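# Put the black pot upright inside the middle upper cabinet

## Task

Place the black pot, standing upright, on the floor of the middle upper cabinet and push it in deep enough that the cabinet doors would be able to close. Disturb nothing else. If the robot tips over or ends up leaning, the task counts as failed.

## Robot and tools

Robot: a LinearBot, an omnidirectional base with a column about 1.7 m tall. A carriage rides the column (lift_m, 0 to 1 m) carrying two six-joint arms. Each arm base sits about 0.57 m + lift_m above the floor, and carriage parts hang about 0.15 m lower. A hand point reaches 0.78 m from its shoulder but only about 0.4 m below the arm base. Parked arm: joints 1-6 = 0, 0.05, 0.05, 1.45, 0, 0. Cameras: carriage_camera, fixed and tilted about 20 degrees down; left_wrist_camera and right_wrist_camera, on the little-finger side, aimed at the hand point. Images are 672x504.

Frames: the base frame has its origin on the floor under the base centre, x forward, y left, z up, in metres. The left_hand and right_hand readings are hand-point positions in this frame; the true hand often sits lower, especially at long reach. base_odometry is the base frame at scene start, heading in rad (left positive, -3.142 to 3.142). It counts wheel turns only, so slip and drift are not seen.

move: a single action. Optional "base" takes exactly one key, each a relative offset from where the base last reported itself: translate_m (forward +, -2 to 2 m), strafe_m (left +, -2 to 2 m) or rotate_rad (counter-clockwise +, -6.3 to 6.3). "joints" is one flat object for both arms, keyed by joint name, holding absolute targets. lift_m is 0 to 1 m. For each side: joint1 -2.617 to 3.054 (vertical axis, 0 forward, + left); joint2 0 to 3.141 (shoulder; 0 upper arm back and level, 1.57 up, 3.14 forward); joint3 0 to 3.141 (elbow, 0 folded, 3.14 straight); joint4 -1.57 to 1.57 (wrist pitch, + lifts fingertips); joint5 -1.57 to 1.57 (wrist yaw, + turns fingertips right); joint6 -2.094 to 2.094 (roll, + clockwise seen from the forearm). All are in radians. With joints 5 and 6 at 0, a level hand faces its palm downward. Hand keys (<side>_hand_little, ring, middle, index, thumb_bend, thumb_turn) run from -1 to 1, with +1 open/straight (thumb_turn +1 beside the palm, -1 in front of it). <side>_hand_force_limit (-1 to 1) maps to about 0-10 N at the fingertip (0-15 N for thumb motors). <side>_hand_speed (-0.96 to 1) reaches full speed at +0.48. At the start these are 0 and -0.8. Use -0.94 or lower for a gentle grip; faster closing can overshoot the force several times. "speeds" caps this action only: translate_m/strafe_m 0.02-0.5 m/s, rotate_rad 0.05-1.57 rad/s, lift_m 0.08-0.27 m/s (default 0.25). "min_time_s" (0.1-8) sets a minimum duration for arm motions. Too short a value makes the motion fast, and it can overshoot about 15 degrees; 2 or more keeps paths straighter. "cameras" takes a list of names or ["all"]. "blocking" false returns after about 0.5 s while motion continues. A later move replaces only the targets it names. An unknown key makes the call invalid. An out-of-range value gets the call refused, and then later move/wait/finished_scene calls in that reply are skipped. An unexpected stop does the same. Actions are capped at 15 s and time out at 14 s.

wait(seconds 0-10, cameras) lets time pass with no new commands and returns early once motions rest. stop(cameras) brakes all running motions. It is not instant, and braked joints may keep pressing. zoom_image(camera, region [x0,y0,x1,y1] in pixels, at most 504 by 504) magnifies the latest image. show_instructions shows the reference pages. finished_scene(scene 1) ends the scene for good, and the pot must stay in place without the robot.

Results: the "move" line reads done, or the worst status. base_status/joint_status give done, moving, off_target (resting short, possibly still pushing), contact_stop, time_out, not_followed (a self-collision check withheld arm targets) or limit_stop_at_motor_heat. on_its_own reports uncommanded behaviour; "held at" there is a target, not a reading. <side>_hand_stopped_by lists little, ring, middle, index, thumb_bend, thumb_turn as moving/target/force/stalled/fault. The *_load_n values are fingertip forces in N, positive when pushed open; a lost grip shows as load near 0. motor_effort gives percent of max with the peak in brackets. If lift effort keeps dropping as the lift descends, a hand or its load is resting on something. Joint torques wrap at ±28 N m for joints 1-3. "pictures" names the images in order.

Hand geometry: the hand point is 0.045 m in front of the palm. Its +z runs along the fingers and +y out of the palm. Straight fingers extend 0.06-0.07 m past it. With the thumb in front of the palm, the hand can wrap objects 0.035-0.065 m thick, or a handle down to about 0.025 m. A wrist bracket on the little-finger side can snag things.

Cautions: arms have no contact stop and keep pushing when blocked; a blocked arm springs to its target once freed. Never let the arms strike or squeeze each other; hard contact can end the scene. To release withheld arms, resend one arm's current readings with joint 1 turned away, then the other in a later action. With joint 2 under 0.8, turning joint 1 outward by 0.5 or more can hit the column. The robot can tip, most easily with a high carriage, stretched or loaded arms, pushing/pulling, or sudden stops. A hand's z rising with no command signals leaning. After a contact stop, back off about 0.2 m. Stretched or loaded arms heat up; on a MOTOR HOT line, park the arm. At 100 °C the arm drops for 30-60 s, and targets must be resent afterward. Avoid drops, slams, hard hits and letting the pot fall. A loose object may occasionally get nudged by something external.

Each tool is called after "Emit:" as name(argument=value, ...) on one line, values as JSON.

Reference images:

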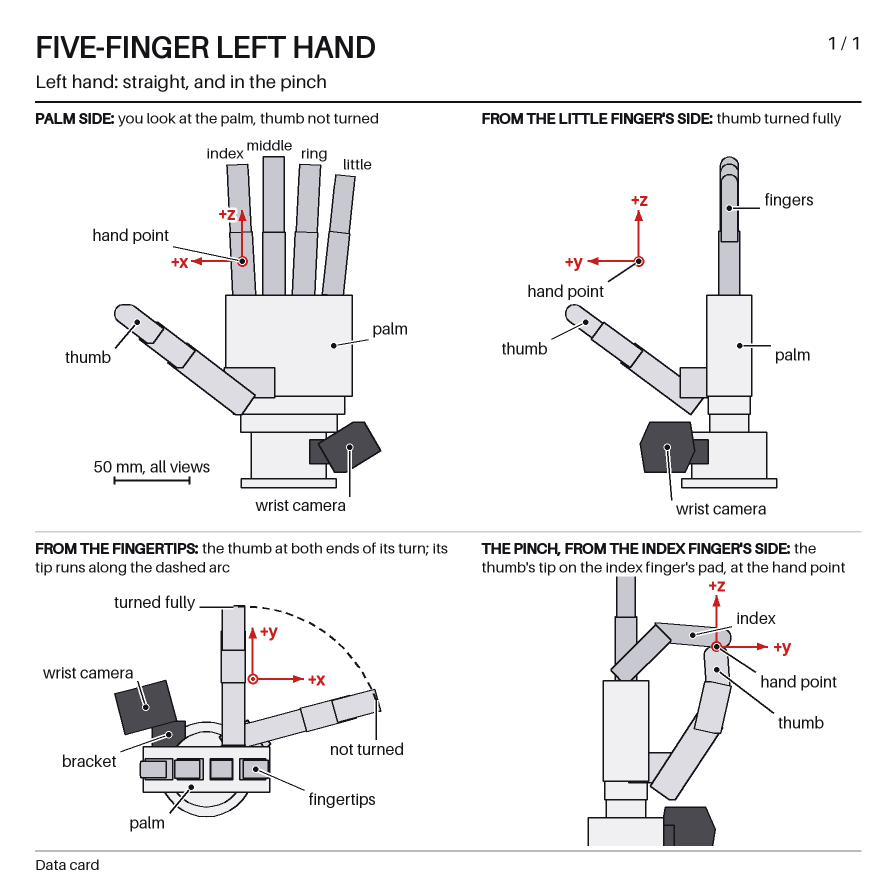

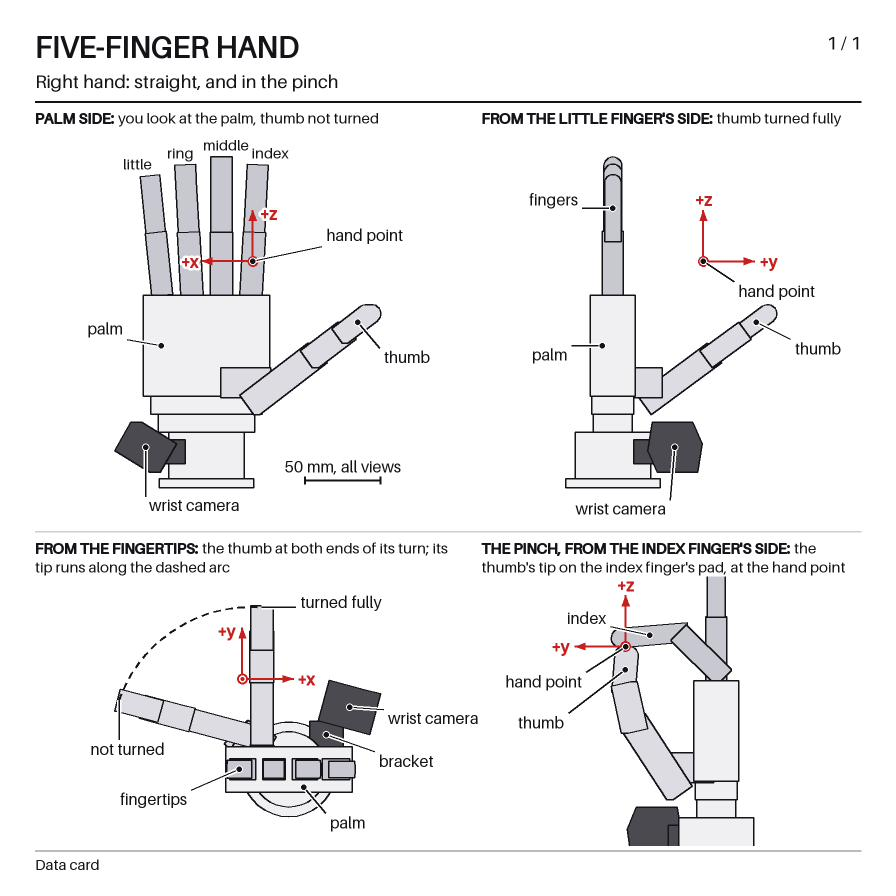

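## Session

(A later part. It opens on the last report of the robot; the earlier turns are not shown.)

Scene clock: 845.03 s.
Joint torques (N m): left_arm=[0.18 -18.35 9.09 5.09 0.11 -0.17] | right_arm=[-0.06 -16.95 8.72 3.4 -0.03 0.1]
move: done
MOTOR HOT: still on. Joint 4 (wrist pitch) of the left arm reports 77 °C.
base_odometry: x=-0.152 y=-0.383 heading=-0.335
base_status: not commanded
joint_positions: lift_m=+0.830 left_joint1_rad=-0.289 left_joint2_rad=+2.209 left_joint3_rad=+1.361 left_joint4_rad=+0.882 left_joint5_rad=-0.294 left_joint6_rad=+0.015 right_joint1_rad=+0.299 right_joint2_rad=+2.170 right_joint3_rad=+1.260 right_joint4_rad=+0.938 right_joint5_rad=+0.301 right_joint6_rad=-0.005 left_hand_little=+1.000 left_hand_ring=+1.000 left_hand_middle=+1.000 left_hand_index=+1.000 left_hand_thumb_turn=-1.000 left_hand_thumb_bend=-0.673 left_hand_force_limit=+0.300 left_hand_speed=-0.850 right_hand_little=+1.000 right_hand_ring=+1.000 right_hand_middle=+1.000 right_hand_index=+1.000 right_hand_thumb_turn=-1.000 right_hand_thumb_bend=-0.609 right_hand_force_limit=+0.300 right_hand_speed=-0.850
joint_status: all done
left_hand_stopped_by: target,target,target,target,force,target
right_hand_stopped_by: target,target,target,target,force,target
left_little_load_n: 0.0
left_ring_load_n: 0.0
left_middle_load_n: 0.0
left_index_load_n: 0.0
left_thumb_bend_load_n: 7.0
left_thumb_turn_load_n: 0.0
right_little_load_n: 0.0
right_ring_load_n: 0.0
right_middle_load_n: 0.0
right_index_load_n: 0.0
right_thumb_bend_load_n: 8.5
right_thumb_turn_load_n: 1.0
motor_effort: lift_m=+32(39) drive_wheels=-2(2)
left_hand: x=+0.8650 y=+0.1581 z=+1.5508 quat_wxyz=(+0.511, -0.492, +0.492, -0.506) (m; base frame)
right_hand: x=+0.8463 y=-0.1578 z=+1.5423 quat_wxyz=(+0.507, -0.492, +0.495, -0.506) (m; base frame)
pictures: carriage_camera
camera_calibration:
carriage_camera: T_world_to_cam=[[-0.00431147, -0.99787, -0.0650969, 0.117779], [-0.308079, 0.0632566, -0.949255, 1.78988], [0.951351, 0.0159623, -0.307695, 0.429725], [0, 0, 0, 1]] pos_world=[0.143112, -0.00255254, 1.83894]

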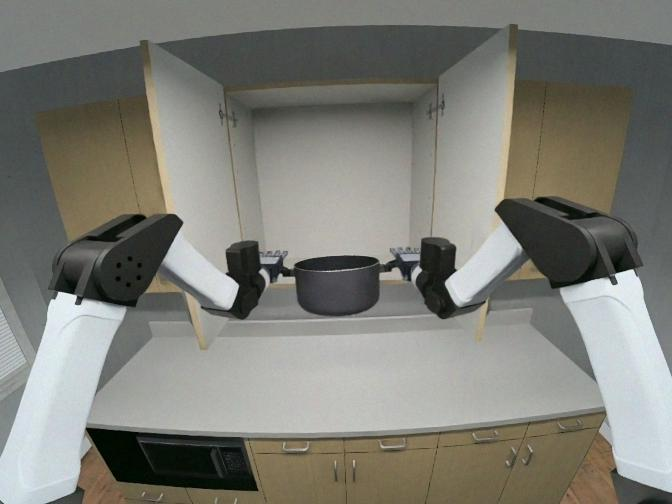

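Emit:
move(base={"strafe_m": 0.015}, speeds={"strafe_m": 0.1})

Emit:
move(base={"translate_m": 0.25}, speeds={"translate_m": 0.12}, cameras=["carriage_camera"])

Emit:
zoom_image(camera="carriage_camera", region=[220, 220, 460, 380])

Scene clock: 856.50 s.
Joint torques (N m): left_arm=[-0.03 -18.33 9.07 5.12 0.12 -0.18] | right_arm=[-0.29 -16.99 8.7 3.44 -0.02 0.09]
move: done
MOTOR HOT: still on. Joint 4 (wrist pitch) of the left arm reports 74 °C.
base_odometry: x=-0.147 y=-0.368 heading=-0.336
base_status: done
joint_positions: lift_m=+0.830 left_joint1_rad=-0.287 left_joint2_rad=+2.209 left_joint3_rad=+1.361 left_joint4_rad=+0.880 left_joint5_rad=-0.293 left_joint6_rad=+0.015 right_joint1_rad=+0.301 right_joint2_rad=+2.170 right_joint3_rad=+1.260 right_joint4_rad=+0.934 right_joint5_rad=+0.299 right_joint6_rad=-0.005 left_hand_little=+1.000 left_hand_ring=+1.000 left_hand_middle=+1.000 left_hand_index=+1.000 left_hand_thumb_turn=-1.000 left_hand_thumb_bend=-0.673 left_hand_force_limit=+0.300 left_hand_speed=-0.850 right_hand_little=+1.000 right_hand_ring=+1.000 right_hand_middle=+1.000 right_hand_index=+1.000 right_hand_thumb_turn=-1.000 right_hand_thumb_bend=-0.609 right_hand_force_limit=+0.300 right_hand_speed=-0.850
joint_status: not commanded
left_hand_stopped_by: target,target,target,target,force,target
right_hand_stopped_by: target,target,target,target,force,target
left_little_load_n: 0.0
left_ring_load_n: 0.0
left_middle_load_n: 0.0
left_index_load_n: 0.0
left_thumb_bend_load_n: 7.0
left_thumb_turn_load_n: 0.0
right_little_load_n: 0.0
right_ring_load_n: 0.0
right_middle_load_n: 0.0
right_index_load_n: 0.0
right_thumb_bend_load_n: 8.0
right_thumb_turn_load_n: 1.0
motor_effort: lift_m=+32(32) drive_wheels=+1(10)
left_hand: x=+0.8652 y=+0.1595 z=+1.5501 quat_wxyz=(+0.511, -0.492, +0.492, -0.505) (m; base frame)
right_hand: x=+0.8458 y=-0.1565 z=+1.5413 quat_wxyz=(+0.507, -0.494, +0.494, -0.505) (m; base frame)
pictures: none

Scene clock: 859.37 s.
Joint torques (N m): left_arm=[-0.09 -18.28 9.1 5.12 0.11 -0.18] | right_arm=[-0.25 -16.99 8.76 3.46 -0.03 0.1]
move: done
MOTOR HOT: still on. Joint 4 (wrist pitch) of the left arm reports 75 °C.
base_odometry: x=+0.089 y=-0.451 heading=-0.336
base_status: done
joint_positions: lift_m=+0.830 left_joint1_rad=-0.287 left_joint2_rad=+2.209 left_joint3_rad=+1.361 left_joint4_rad=+0.878 left_joint5_rad=-0.293 left_joint6_rad=+0.015 right_joint1_rad=+0.301 right_joint2_rad=+2.170 right_joint3_rad=+1.260 right_joint4_rad=+0.933 right_joint5_rad=+0.299 right_joint6_rad=-0.005 left_hand_little=+1.000 left_hand_ring=+1.000 left_hand_middle=+1.000 left_hand_index=+1.000 left_hand_thumb_turn=-1.000 left_hand_thumb_bend=-0.673 left_hand_force_limit=+0.300 left_hand_speed=-0.850 right_hand_little=+1.000 right_hand_ring=+1.000 right_hand_middle=+1.000 right_hand_index=+1.000 right_hand_thumb_turn=-1.000 right_hand_thumb_bend=-0.609 right_hand_force_limit=+0.300 right_hand_speed=-0.850
joint_status: not commanded
left_hand_stopped_by: target,target,target,target,force,target
right_hand_stopped_by: target,target,target,target,force,target
left_little_load_n: 0.0
left_ring_load_n: 0.0
left_middle_load_n: 0.0
left_index_load_n: 0.0
left_thumb_bend_load_n: 7.0
left_thumb_turn_load_n: 0.0
right_little_load_n: 0.0
right_ring_load_n: 0.0
right_middle_load_n: 0.0
right_index_load_n: -0.5
right_thumb_bend_load_n: 8.0
right_thumb_turn_load_n: 1.0
motor_effort: lift_m=+32(32) drive_wheels=-6(10)
left_hand: x=+0.8651 y=+0.1596 z=+1.5495 quat_wxyz=(+0.510, -0.493, +0.493, -0.504) (m; base frame)
right_hand: x=+0.8457 y=-0.1565 z=+1.5410 quat_wxyz=(+0.506, -0.495, +0.495, -0.504) (m; base frame)
pictures: carriage_camera
camera_calibration:
carriage_camera: T_world_to_cam=[[-0.00431147, -0.99787, -0.0650969, 0.117779], [-0.308079, 0.0632566, -0.949255, 1.78988], [0.951351, 0.0159623, -0.307695, 0.429725], [0, 0, 0, 1]] pos_world=[0.143112, -0.00255254, 1.83894]

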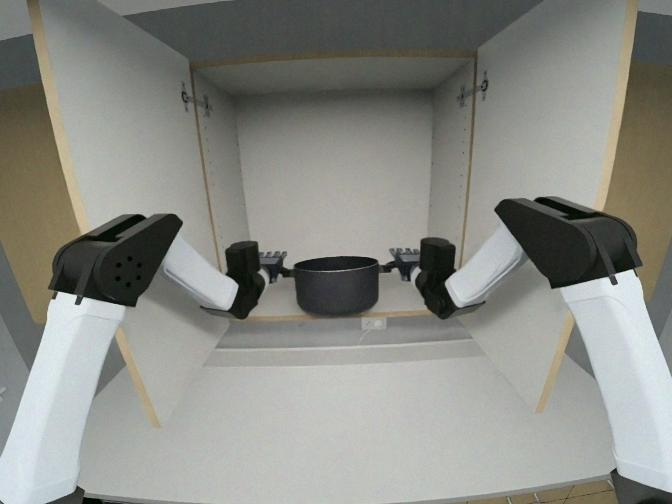

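Scaled by 2.100 from the camera's 672x504 image, which has a finer 960x720 frame.

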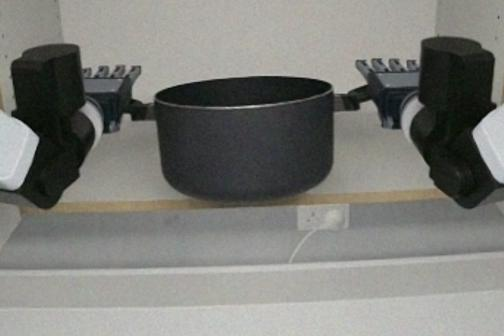

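Emit:
move(base={"translate_m": 0.2}, joints={"lift_m": 0.8}, speeds={"translate_m": 0.1, "lift_m": 0.08}, cameras=["all"])

Emit:
zoom_image(camera="carriage_camera", region=[220, 220, 460, 380])

Scene clock: 878.23 s.
Joint torques (N m): left_arm=[-0.02 -18.39 9.09 5.09 0.11 -0.18] | right_arm=[-0.21 -17.01 8.73 3.49 -0.02 0.1]
move: done
MOTOR HOT: joint 4 (wrist pitch) of the right arm reports 77 °C; the controller stops that arm at 100 °C. To cool a motor, set the load down, stop pushing, or move to a pose that needs little force.
MOTOR HOT: still on. Joint 4 (wrist pitch) of the left arm reports 78 °C.
base_odometry: x=+0.278 y=-0.518 heading=-0.337
base_status: done
joint_positions: lift_m=+0.800 left_joint1_rad=-0.287 left_joint2_rad=+2.209 left_joint3_rad=+1.361 left_joint4_rad=+0.877 left_joint5_rad=-0.293 left_joint6_rad=+0.015 right_joint1_rad=+0.301 right_joint2_rad=+2.170 right_joint3_rad=+1.260 right_joint4_rad=+0.928 right_joint5_rad=+0.299 right_joint6_rad=-0.005 left_hand_little=+1.000 left_hand_ring=+1.000 left_hand_middle=+1.000 left_hand_index=+1.000 left_hand_thumb_turn=-1.000 left_hand_thumb_bend=-0.673 left_hand_force_limit=+0.300 left_hand_speed=-0.850 right_hand_little=+1.000 right_hand_ring=+1.000 right_hand_middle=+1.000 right_hand_index=+1.000 right_hand_thumb_turn=-1.000 right_hand_thumb_bend=-0.609 right_hand_force_limit=+0.300 right_hand_speed=-0.850
joint_status: all done
left_hand_stopped_by: target,target,target,target,force,target
right_hand_stopped_by: target,target,target,target,force,target
left_little_load_n: 0.0
left_ring_load_n: -0.5
left_middle_load_n: -0.5
left_index_load_n: 0.0
left_thumb_bend_load_n: 7.0
left_thumb_turn_load_n: 0.0
right_little_load_n: 0.0
right_ring_load_n: 0.0
right_middle_load_n: 0.0
right_index_load_n: 0.0
right_thumb_bend_load_n: 7.5
right_thumb_turn_load_n: 1.0
motor_effort: lift_m=+29(30) drive_wheels=+6(14)
left_hand: x=+0.8651 y=+0.1596 z=+1.5196 quat_wxyz=(+0.510, -0.493, +0.493, -0.504) (m; base frame)
right_hand: x=+0.8455 y=-0.1566 z=+1.5101 quat_wxyz=(+0.505, -0.496, +0.495, -0.504) (m; base frame)
pictures: carriage_camera, left_wrist_camera, right_wrist_camera
camera_calibration:
carriage_camera: T_world_to_cam=[[-0.00431147, -0.99787, -0.0650969, 0.115846], [-0.308079, 0.0632566, -0.949255, 1.76168], [0.951351, 0.0159623, -0.307695, 0.420586], [0, 0, 0, 1]] pos_world=[0.143112, -0.00255254, 1.80924]
left_wrist_camera: T_world_to_cam=[[-0.0415755, -0.215376, 0.975646, -1.42031], [-0.397905, -0.892143, -0.213899, 0.829755], [0.916484, -0.397107, -0.048608, -0.543832], [0, 0, 0, 1]] pos_world=[0.769527, 0.2184, 1.53677]
right_wrist_camera: T_world_to_cam=[[-0.0160887, -0.328721, -0.94429, 1.38153], [-0.61972, 0.744415, -0.248583, 0.996064], [0.784658, 0.581196, -0.215691, -0.134367], [0, 0, 0, 1]] pos_world=[0.744939, -0.209255, 1.52319]

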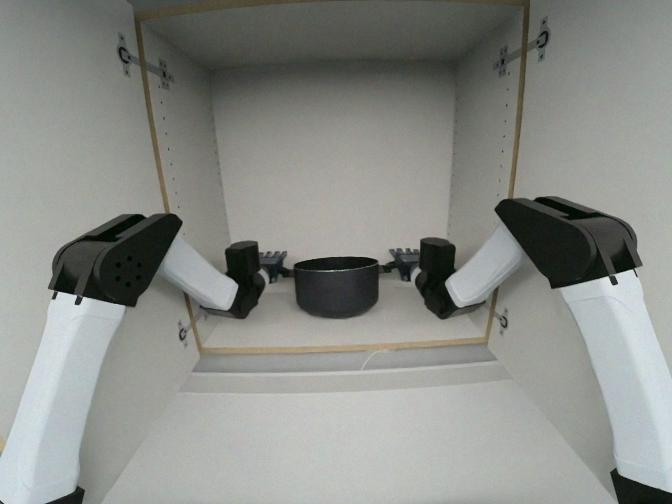

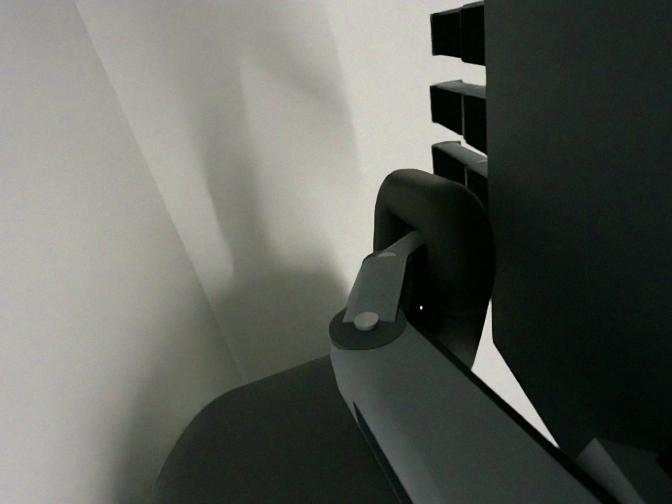

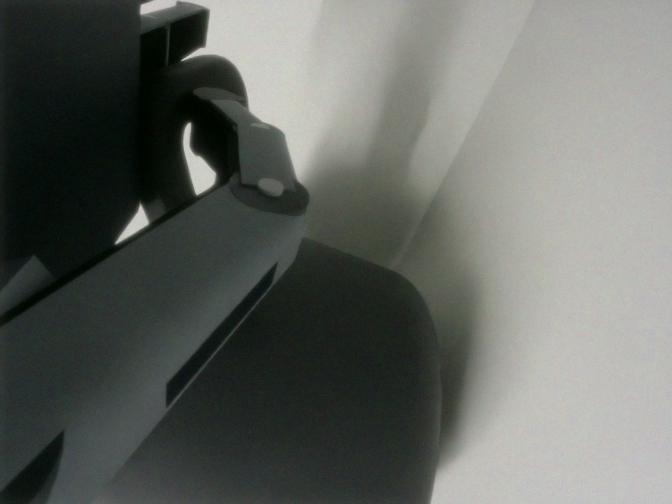

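Scaled by 2.100 from the camera's 672x504 image, which has a finer 960x720 frame.

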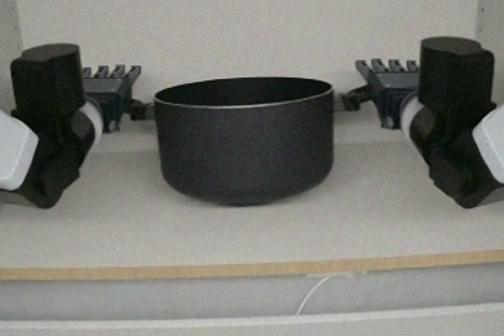

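Emit:
move(joints={"lift_m": 0.755}, speeds={"lift_m": 0.08}, cameras=["carriage_camera"])

Emit:
zoom_image(camera="carriage_camera", region=[260, 240, 420, 360])

Scene clock: 888.27 s.
Joint torques (N m): left_arm=[-0.05 -18.33 9.09 4.73 0.11 -0.18] | right_arm=[-0.24 -16.94 8.7 3.28 -0.03 0.1]
move: done
MOTOR HOT: still on. Joint 2 (shoulder) of the left arm reports 79 °C.
MOTOR HOT: still on. Joint 4 (wrist pitch) of the right arm reports 81 °C.
base_odometry: x=+0.278 y=-0.518 heading=-0.337
base_status: not commanded
joint_positions: lift_m=+0.755 left_joint1_rad=-0.287 left_joint2_rad=+2.209 left_joint3_rad=+1.361 left_joint4_rad=+0.912 left_joint5_rad=-0.293 left_joint6_rad=+0.015 right_joint1_rad=+0.301 right_joint2_rad=+2.170 right_joint3_rad=+1.260 right_joint4_rad=+0.950 right_joint5_rad=+0.300 right_joint6_rad=-0.005 left_hand_little=+1.000 left_hand_ring=+1.000 left_hand_middle=+1.000 left_hand_index=+1.000 left_hand_thumb_turn=-1.000 left_hand_thumb_bend=-0.674 left_hand_force_limit=+0.300 left_hand_speed=-0.850 right_hand_little=+1.000 right_hand_ring=+1.000 right_hand_middle=+1.000 right_hand_index=+1.000 right_hand_thumb_turn=-1.000 right_hand_thumb_bend=-0.609 right_hand_force_limit=+0.300 right_hand_speed=-0.850
joint_status: all done
left_hand_stopped_by: target,target,target,target,force,target
right_hand_stopped_by: target,target,target,target,force,target
left_little_load_n: 0.0
left_ring_load_n: 0.0
left_middle_load_n: 0.0
left_index_load_n: 0.0
left_thumb_bend_load_n: 4.0
left_thumb_turn_load_n: -0.5
right_little_load_n: 0.0
right_ring_load_n: 0.0
right_middle_load_n: 0.0
right_index_load_n: 0.0
right_thumb_bend_load_n: 7.5
right_thumb_turn_load_n: 1.0
motor_effort: lift_m=+29(30) drive_wheels=-5(6)
left_hand: x=+0.8667 y=+0.1591 z=+1.4842 quat_wxyz=(+0.516, -0.487, +0.482, -0.514) (m; base frame)
right_hand: x=+0.8466 y=-0.1564 z=+1.4710 quat_wxyz=(+0.511, -0.489, +0.492, -0.507) (m; base frame)
pictures: carriage_camera
camera_calibration:
carriage_camera: T_world_to_cam=[[-0.00431147, -0.99787, -0.0650969, 0.112923], [-0.308079, 0.0632566, -0.949255, 1.71906], [0.951351, 0.0159623, -0.307695, 0.40677], [0, 0, 0, 1]] pos_world=[0.143112, -0.00255254, 1.76434]

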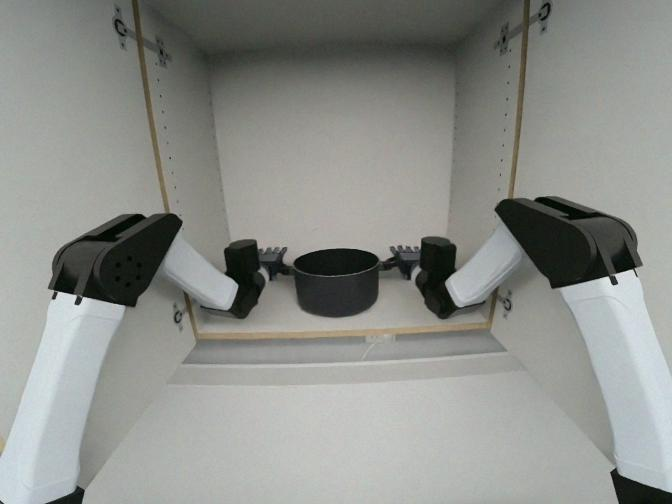

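Scaled by 3.150 from the camera's 672x504 image, which has a finer 960x720 frame.

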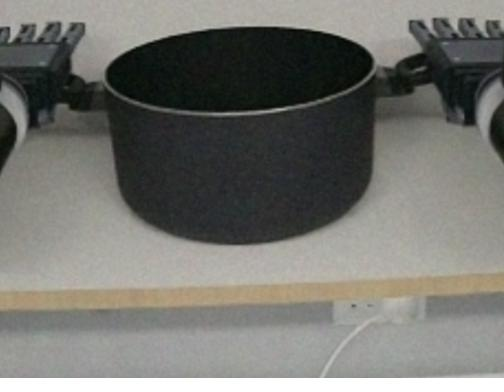

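Emit:
move(joints={"lift_m": 0.732}, speeds={"lift_m": 0.08}, cameras=["carriage_camera"])

Emit:
zoom_image(camera="carriage_camera", region=[260, 240, 420, 360])

Scene clock: 893.10 s.
Joint torques (N m): left_arm=[-0.01 -17.84 9.07 3.92 0.12 -0.17] | right_arm=[-0.28 -16.92 8.72 2.73 -0.07 0.1]
move: done
MOTOR HOT: still on. Joint 4 (wrist pitch) of the left arm reports 81 °C.
MOTOR HOT: still on. Joint 4 (wrist pitch) of the right arm reports 82 °C.
base_odometry: x=+0.278 y=-0.518 heading=-0.337
base_status: not commanded
joint_positions: lift_m=+0.732 left_joint1_rad=-0.287 left_joint2_rad=+2.202 left_joint3_rad=+1.361 left_joint4_rad=+0.975 left_joint5_rad=-0.293 left_joint6_rad=+0.014 right_joint1_rad=+0.301 right_joint2_rad=+2.170 right_joint3_rad=+1.260 right_joint4_rad=+1.007 right_joint5_rad=+0.303 right_joint6_rad=-0.005 left_hand_little=+1.000 left_hand_ring=+1.000 left_hand_middle=+1.000 left_hand_index=+1.000 left_hand_thumb_turn=-1.000 left_hand_thumb_bend=-0.674 left_hand_force_limit=+0.300 left_hand_speed=-0.850 right_hand_little=+1.000 right_hand_ring=+1.000 right_hand_middle=+1.000 right_hand_index=+1.000 right_hand_thumb_turn=-1.000 right_hand_thumb_bend=-0.610 right_hand_force_limit=+0.300 right_hand_speed=-0.850
joint_status: all done
left_hand_stopped_by: target,target,target,target,force,target
right_hand_stopped_by: target,target,target,target,force,target
left_little_load_n: 0.0
left_ring_load_n: 0.0
left_middle_load_n: -0.5
left_index_load_n: 0.0
left_thumb_bend_load_n: 2.5
left_thumb_turn_load_n: 0.0
right_little_load_n: 0.0
right_ring_load_n: 0.0
right_middle_load_n: 0.0
right_index_load_n: 0.0
right_thumb_bend_load_n: 4.5
right_thumb_turn_load_n: 0.5
on_its_own: left_joint4_rad moved +0.063 toward your old target +1.090; right_joint4_rad moved +0.057 toward your old target +1.100
motor_effort: lift_m=+28(29) drive_wheels=+5(6)
left_hand: x=+0.8685 y=+0.1583 z=+1.4827 quat_wxyz=(+0.527, -0.474, +0.459, -0.535) (m; base frame)
right_hand: x=+0.8490 y=-0.1562 z=+1.4637 quat_wxyz=(+0.528, -0.470, +0.483, -0.517) (m; base frame)
pictures: carriage_camera
camera_calibration:
carriage_camera: T_world_to_cam=[[-0.00431147, -0.99787, -0.0650969, 0.111432], [-0.308079, 0.0632566, -0.949255, 1.69732], [0.951351, 0.0159623, -0.307695, 0.399724], [0, 0, 0, 1]] pos_world=[0.143112, -0.00255254, 1.74144]

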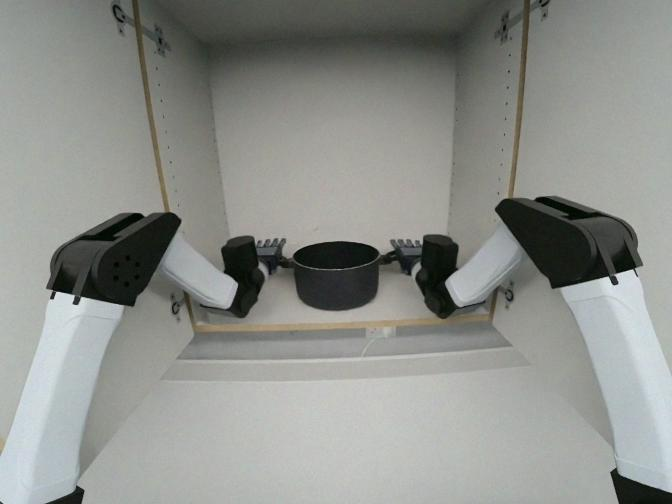

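Scaled by 3.150 from the camera's 672x504 image, which has a finer 960x720 frame.

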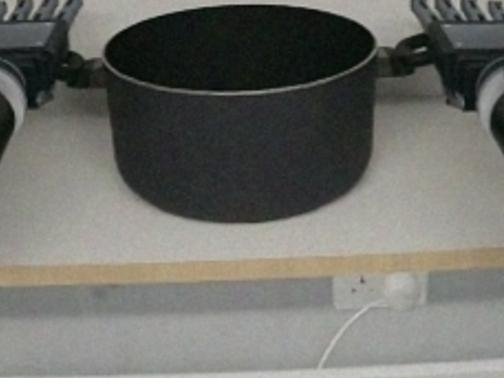

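Emit:
move(joints={"left_joint4_rad": 0.9, "right_joint4_rad": 0.94}, min_time_s=1.5, cameras=["carriage_camera"])

Emit:
zoom_image(camera="carriage_camera", region=[260, 240, 420, 360])

Scene clock: 901.50 s.
Joint torques (N m): left_arm=[-0.01 -15.8 8.44 2.8 0.11 -0.11] | right_arm=[-0.25 -16.05 8.31 1.71 -0.07 0.1]
move: done
MOTOR HOT: still on. Joint 2 (shoulder) of the left arm reports 83 °C.
MOTOR HOT: still on. Joint 4 (wrist pitch) of the right arm reports 76 °C.
base_odometry: x=+0.278 y=-0.518 heading=-0.337
base_status: not commanded
joint_positions: lift_m=+0.732 left_joint1_rad=-0.287 left_joint2_rad=+2.178 left_joint3_rad=+1.370 left_joint4_rad=+0.880 left_joint5_rad=-0.293 left_joint6_rad=+0.009 right_joint1_rad=+0.301 right_joint2_rad=+2.161 right_joint3_rad=+1.266 right_joint4_rad=+0.958 right_joint5_rad=+0.303 right_joint6_rad=-0.005 left_hand_little=+1.000 left_hand_ring=+1.000 left_hand_middle=+1.000 left_hand_index=+1.000 left_hand_thumb_turn=-1.000 left_hand_thumb_bend=-0.675 left_hand_force_limit=+0.300 left_hand_speed=-0.850 right_hand_little=+1.000 right_hand_ring=+1.000 right_hand_middle=+1.000 right_hand_index=+1.000 right_hand_thumb_turn=-1.000 right_hand_thumb_bend=-0.612 right_hand_force_limit=+0.300 right_hand_speed=-0.850
joint_status: all done
left_hand_stopped_by: target,target,target,target,force,target
right_hand_stopped_by: target,target,target,target,force,target
left_little_load_n: 0.0
left_ring_load_n: 0.0
left_middle_load_n: 0.0
left_index_load_n: 0.0
left_thumb_bend_load_n: 0.5
left_thumb_turn_load_n: 0.0
right_little_load_n: -0.5
right_ring_load_n: -0.5
right_middle_load_n: 0.0
right_index_load_n: 0.0
right_thumb_bend_load_n: 0.0
right_thumb_turn_load_n: 0.0
motor_effort: lift_m=+28(28) drive_wheels=+6(6)
left_hand: x=+0.8660 y=+0.1588 z=+1.4767 quat_wxyz=(+0.516, -0.487, +0.478, -0.518) (m; base frame)
right_hand: x=+0.8481 y=-0.1565 z=+1.4591 quat_wxyz=(+0.518, -0.481, +0.488, -0.512) (m; base frame)
pictures: carriage_camera
camera_calibration:
carriage_camera: T_world_to_cam=[[-0.00431147, -0.99787, -0.0650969, 0.111432], [-0.308079, 0.0632566, -0.949255, 1.69732], [0.951351, 0.0159623, -0.307695, 0.399724], [0, 0, 0, 1]] pos_world=[0.143112, -0.00255254, 1.74144]

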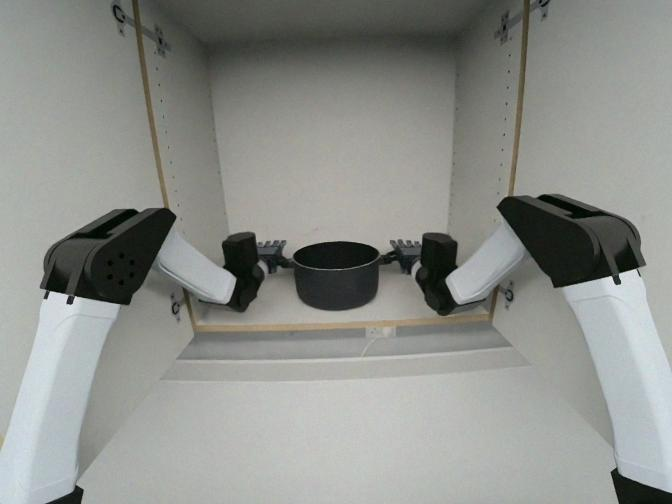

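Scaled by 3.150 from the camera's 672x504 image, which has a finer 960x720 frame.

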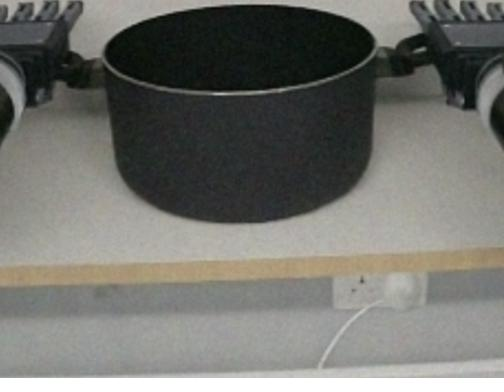

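Emit:
move(joints={"left_hand_thumb_bend": 1.0, "right_hand_thumb_bend": 1.0, "left_hand_speed": -0.6, "right_hand_speed": -0.6}, cameras=["all"])

Emit:
zoom_image(camera="carriage_camera", region=[260, 240, 420, 360])

Scene clock: 910.53 s.
Joint torques (N m): left_arm=[0.03 -14.65 8.47 2.76 0.11 -0.09] | right_arm=[-0.24 -16.06 8.28 1.72 -0.07 0.1]
move: done
MOTOR HOT: still on. Joint 2 (shoulder) of the left arm reports 79 °C.
MOTOR HOT: cleared for the motors of the right arm.
base_odometry: x=+0.278 y=-0.518 heading=-0.337
base_status: not commanded
joint_positions: lift_m=+0.732 left_joint1_rad=-0.288 left_joint2_rad=+2.165 left_joint3_rad=+1.370 left_joint4_rad=+0.883 left_joint5_rad=-0.293 left_joint6_rad=+0.007 right_joint1_rad=+0.301 right_joint2_rad=+2.161 right_joint3_rad=+1.266 right_joint4_rad=+0.958 right_joint5_rad=+0.303 right_joint6_rad=-0.005 left_hand_little=+1.000 left_hand_ring=+1.000 left_hand_middle=+1.000 left_hand_index=+1.000 left_hand_thumb_turn=-1.000 left_hand_thumb_bend=+1.000 left_hand_force_limit=+0.300 left_hand_speed=-0.600 right_hand_little=+1.000 right_hand_ring=+1.000 right_hand_middle=+1.000 right_hand_index=+1.000 right_hand_thumb_turn=-1.000 right_hand_thumb_bend=+1.000 right_hand_force_limit=+0.300 right_hand_speed=-0.600
joint_status: all done
left_hand_stopped_by: target,target,target,target,target,target
right_hand_stopped_by: target,target,target,target,target,target
left_little_load_n: 0.0
left_ring_load_n: 0.0
left_middle_load_n: 0.0
left_index_load_n: 0.0
left_thumb_bend_load_n: 0.0
left_thumb_turn_load_n: 0.0
right_little_load_n: 0.0
right_ring_load_n: 0.0
right_middle_load_n: 0.0
right_index_load_n: 0.0
right_thumb_bend_load_n: 0.0
right_thumb_turn_load_n: 0.0
motor_effort: lift_m=+28(28) drive_wheels=+5(5)
left_hand: x=+0.8654 y=+0.1583 z=+1.4860 quat_wxyz=(+0.517, -0.484, +0.472, -0.524) (m; base frame)
right_hand: x=+0.8481 y=-0.1565 z=+1.4590 quat_wxyz=(+0.518, -0.481, +0.489, -0.512) (m; base frame)
pictures: carriage_camera, left_wrist_camera, right_wrist_camera
camera_calibration:
carriage_camera: T_world_to_cam=[[-0.00431147, -0.99787, -0.0650969, 0.111432], [-0.308079, 0.0632566, -0.949255, 1.69732], [0.951351, 0.0159623, -0.307695, 0.399724], [0, 0, 0, 1]] pos_world=[0.143112, -0.00255254, 1.74144]
left_wrist_camera: T_world_to_cam=[[-0.0974302, -0.190378, 0.976864, -1.34522], [-0.387576, -0.896791, -0.213428, 0.812646], [0.916675, -0.399403, 0.0135886, -0.638476], [0, 0, 0, 1]] pos_world=[0.769172, 0.217664, 1.49621]
right_wrist_camera: T_world_to_cam=[[0.0237425, -0.315928, -0.948486, 1.30768], [-0.60598, 0.750043, -0.264998, 0.998087], [0.795125, 0.581055, -0.173638, -0.217708], [0, 0, 0, 1]] pos_world=[0.746878, -0.208976, 1.467]

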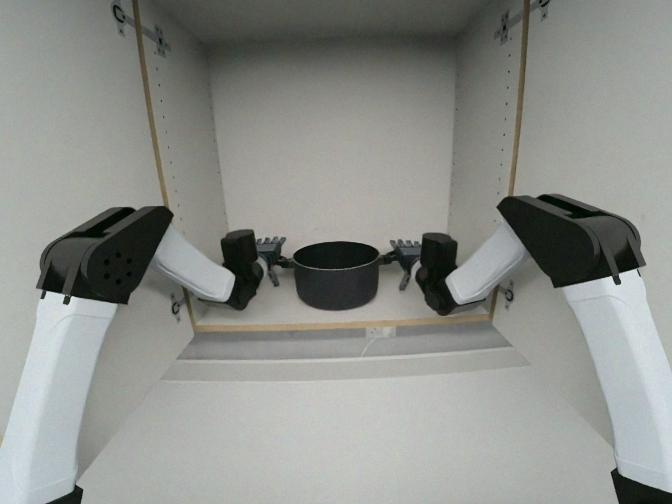

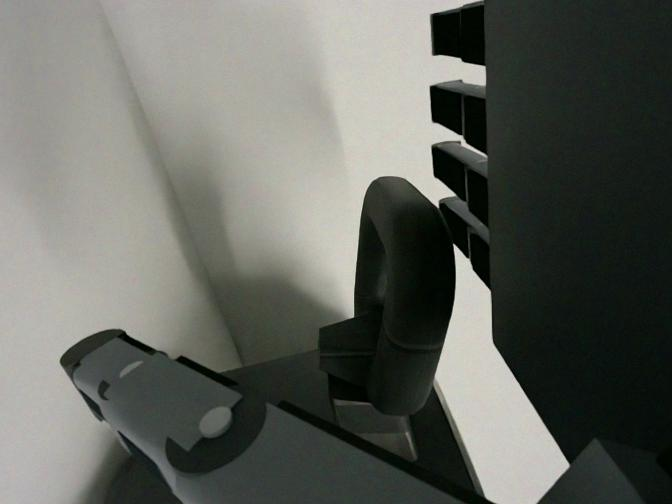

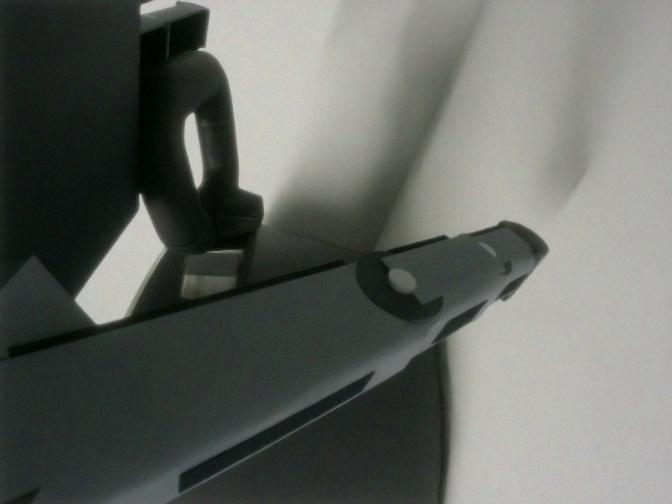

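Scaled by 3.150 from the camera's 672x504 image, which has a finer 960x720 frame.

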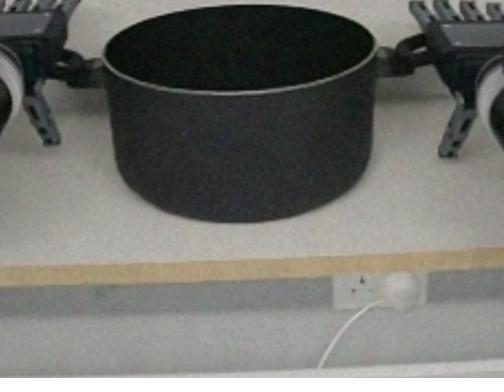

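Emit:
move(joints={"lift_m": 0.747}, speeds={"lift_m": 0.08})

Emit:
move(base={"translate_m": -0.12}, speeds={"translate_m": 0.06}, cameras=["carriage_camera", "right_wrist_camera"])

Emit:
zoom_image(camera="carriage_camera", region=[240, 240, 440, 360])

Scene clock: 926.43 s.
Joint torques (N m): left_arm=[0.03 -14.2 7.8 2.67 0.11 -0.09] | right_arm=[-0.25 -15.43 7.51 1.81 -0.07 0.09]
move: done
MOTOR HOT: cleared for the motors of the left arm.
base_odometry: x=+0.278 y=-0.518 heading=-0.337
base_status: not commanded
joint_positions: lift_m=+0.747 left_joint1_rad=-0.288 left_joint2_rad=+2.159 left_joint3_rad=+1.379 left_joint4_rad=+0.888 left_joint5_rad=-0.293 left_joint6_rad=+0.007 right_joint1_rad=+0.301 right_joint2_rad=+2.154 right_joint3_rad=+1.277 right_joint4_rad=+0.947 right_joint5_rad=+0.303 right_joint6_rad=-0.005 left_hand_little=+1.000 left_hand_ring=+1.000 left_hand_middle=+1.000 left_hand_index=+1.000 left_hand_thumb_turn=-1.000 left_hand_thumb_bend=+1.000 left_hand_force_limit=+0.300 left_hand_speed=-0.600 right_hand_little=+1.000 right_hand_ring=+1.000 right_hand_middle=+1.000 right_hand_index=+1.000 right_hand_thumb_turn=-1.000 right_hand_thumb_bend=+1.000 right_hand_force_limit=+0.300 right_hand_speed=-0.600
joint_status: all done
left_hand_stopped_by: target,target,target,target,target,target
right_hand_stopped_by: target,target,target,target,target,target
left_little_load_n: 0.0
left_ring_load_n: 0.0
left_middle_load_n: 0.0
left_index_load_n: 0.0
left_thumb_bend_load_n: 0.0
left_thumb_turn_load_n: 0.0
right_little_load_n: 0.0
right_ring_load_n: 0.0
right_middle_load_n: 0.0
right_index_load_n: 0.0
right_thumb_bend_load_n: 0.0
right_thumb_turn_load_n: 0.0
motor_effort: lift_m=+31(38) drive_wheels=+5(6)
left_hand: x=+0.8667 y=+0.1579 z=+1.5100 quat_wxyz=(+0.520, -0.481, +0.466, -0.530) (m; base frame)
right_hand: x=+0.8494 y=-0.1561 z=+1.4799 quat_wxyz=(+0.520, -0.479, +0.487, -0.513) (m; base frame)
pictures: none

Scene clock: 928.97 s.
Joint torques (N m): left_arm=[0.02 -14.15 7.9 2.72 0.11 -0.09] | right_arm=[-0.18 -15.39 7.54 1.82 -0.07 0.1]
move: done
base_odometry: x=+0.165 y=-0.478 heading=-0.337
base_status: done
joint_positions: lift_m=+0.747 left_joint1_rad=-0.288 left_joint2_rad=+2.159 left_joint3_rad=+1.379 left_joint4_rad=+0.888 left_joint5_rad=-0.293 left_joint6_rad=+0.007 right_joint1_rad=+0.300 right_joint2_rad=+2.154 right_joint3_rad=+1.277 right_joint4_rad=+0.946 right_joint5_rad=+0.303 right_joint6_rad=-0.005 left_hand_little=+1.000 left_hand_ring=+1.000 left_hand_middle=+1.000 left_hand_index=+1.000 left_hand_thumb_turn=-1.000 left_hand_thumb_bend=+1.000 left_hand_force_limit=+0.300 left_hand_speed=-0.600 right_hand_little=+1.000 right_hand_ring=+1.000 right_hand_middle=+1.000 right_hand_index=+1.000 right_hand_thumb_turn=-1.000 right_hand_thumb_bend=+1.000 right_hand_force_limit=+0.300 right_hand_speed=-0.600
joint_status: not commanded
left_hand_stopped_by: target,target,target,target,target,target
right_hand_stopped_by: target,target,target,target,target,target
left_little_load_n: 0.0
left_ring_load_n: 0.0
left_middle_load_n: 0.0
left_index_load_n: 0.0
left_thumb_bend_load_n: 0.0
left_thumb_turn_load_n: 0.0
right_little_load_n: -0.5
right_ring_load_n: 0.0
right_middle_load_n: 0.0
right_index_load_n: 0.0
right_thumb_bend_load_n: 0.0
right_thumb_turn_load_n: 0.0
motor_effort: lift_m=+31(31) drive_wheels=-6(12)
left_hand: x=+0.8667 y=+0.1579 z=+1.5098 quat_wxyz=(+0.520, -0.481, +0.466, -0.530) (m; base frame)
right_hand: x=+0.8495 y=-0.1565 z=+1.4796 quat_wxyz=(+0.519, -0.479, +0.488, -0.513) (m; base frame)
pictures: carriage_camera, right_wrist_camera
camera_calibration:
carriage_camera: T_world_to_cam=[[-0.00431147, -0.99787, -0.0650969, 0.112383], [-0.308079, 0.0632566, -0.949255, 1.71118], [0.951351, 0.0159623, -0.307695, 0.404217], [0, 0, 0, 1]] pos_world=[0.143112, -0.00255254, 1.75604]
right_wrist_camera: T_world_to_cam=[[0.0283397, -0.314415, -0.948863, 1.32405], [-0.604064, 0.750925, -0.266868, 1.00576], [0.796431, 0.580737, -0.168646, -0.223808], [0, 0, 0, 1]] pos_world=[0.748271, -0.208978, 1.48701]

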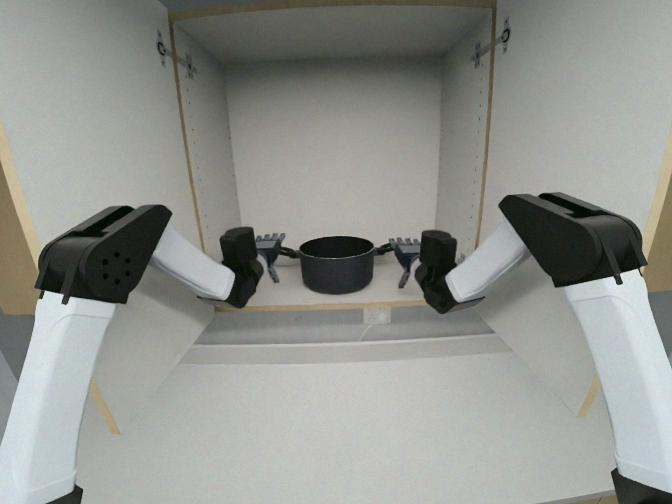

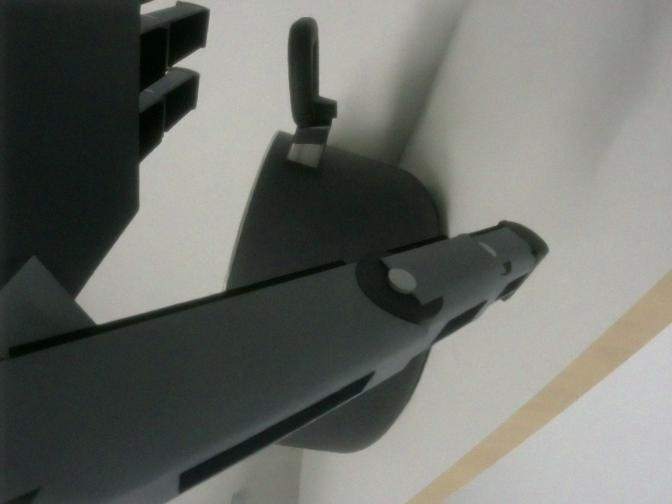

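Scaled by 2.520 from the camera's 672x504 image, which has a finer 960x720 frame.

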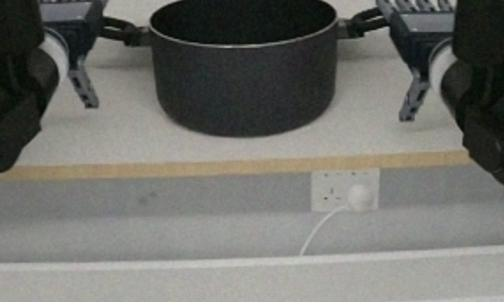

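Emit:
move(base={"translate_m": -0.4}, speeds={"translate_m": 0.2}, cameras=["carriage_camera"])

Emit:
zoom_image(camera="carriage_camera", region=[220, 200, 460, 340])

Scene clock: 937.73 s.
Joint torques (N m): left_arm=[0.14 -14.23 7.75 2.71 0.11 -0.09] | right_arm=[-0.17 -15.43 7.56 1.83 -0.07 0.1]
move: done
base_odometry: x=-0.213 y=-0.346 heading=-0.337
base_status: done
joint_positions: lift_m=+0.747 left_joint1_rad=-0.288 left_joint2_rad=+2.159 left_joint3_rad=+1.379 left_joint4_rad=+0.887 left_joint5_rad=-0.293 left_joint6_rad=+0.007 right_joint1_rad=+0.300 right_joint2_rad=+2.154 right_joint3_rad=+1.277 right_joint4_rad=+0.945 right_joint5_rad=+0.303 right_joint6_rad=-0.005 left_hand_little=+1.000 left_hand_ring=+1.000 left_hand_middle=+1.000 left_hand_index=+1.000 left_hand_thumb_turn=-1.000 left_hand_thumb_bend=+1.000 left_hand_force_limit=+0.300 left_hand_speed=-0.600 right_hand_little=+1.000 right_hand_ring=+1.000 right_hand_middle=+1.000 right_hand_index=+1.000 right_hand_thumb_turn=-1.000 right_hand_thumb_bend=+1.000 right_hand_force_limit=+0.300 right_hand_speed=-0.600
joint_status: not commanded
left_hand_stopped_by: target,target,target,target,target,target
right_hand_stopped_by: target,target,target,target,target,target
left_little_load_n: 0.0
left_ring_load_n: 0.0
left_middle_load_n: 0.0
left_index_load_n: 0.0
left_thumb_bend_load_n: 0.0
left_thumb_turn_load_n: 0.0
right_little_load_n: 0.0
right_ring_load_n: 0.0
right_middle_load_n: 0.0
right_index_load_n: 0.0
right_thumb_bend_load_n: 0.0
right_thumb_turn_load_n: 0.0
motor_effort: lift_m=+31(31) drive_wheels=+2(12)
left_hand: x=+0.8666 y=+0.1579 z=+1.5096 quat_wxyz=(+0.520, -0.481, +0.466, -0.530) (m; base frame)
right_hand: x=+0.8495 y=-0.1566 z=+1.4793 quat_wxyz=(+0.519, -0.479, +0.488, -0.513) (m; base frame)
pictures: carriage_camera
camera_calibration:
carriage_camera: T_world_to_cam=[[-0.00431147, -0.99787, -0.0650969, 0.112383], [-0.308079, 0.0632566, -0.949255, 1.71118], [0.951351, 0.0159623, -0.307695, 0.404217], [0, 0, 0, 1]] pos_world=[0.143112, -0.00255254, 1.75604]

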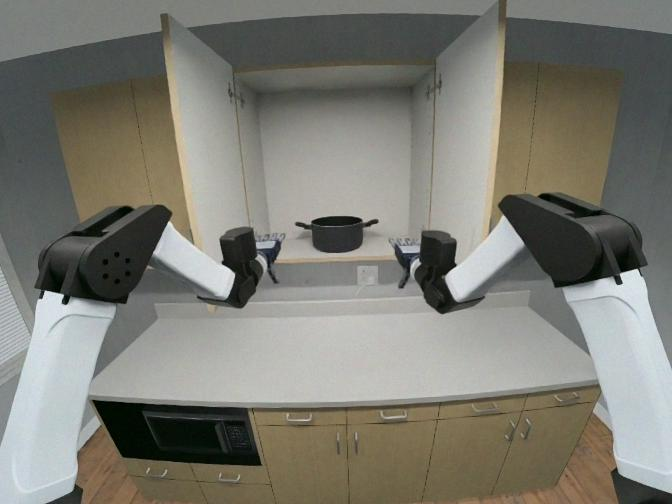

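Scaled by 2.100 from the camera's 672x504 image, which has a finer 960x720 frame.

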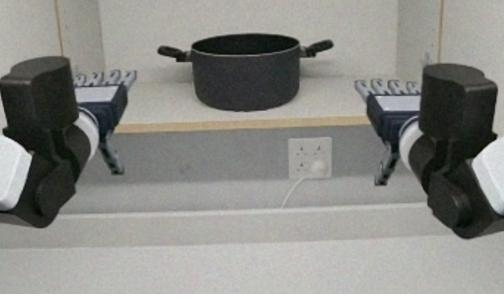

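Emit:
finished_scene()

The scene is finished: the task was done.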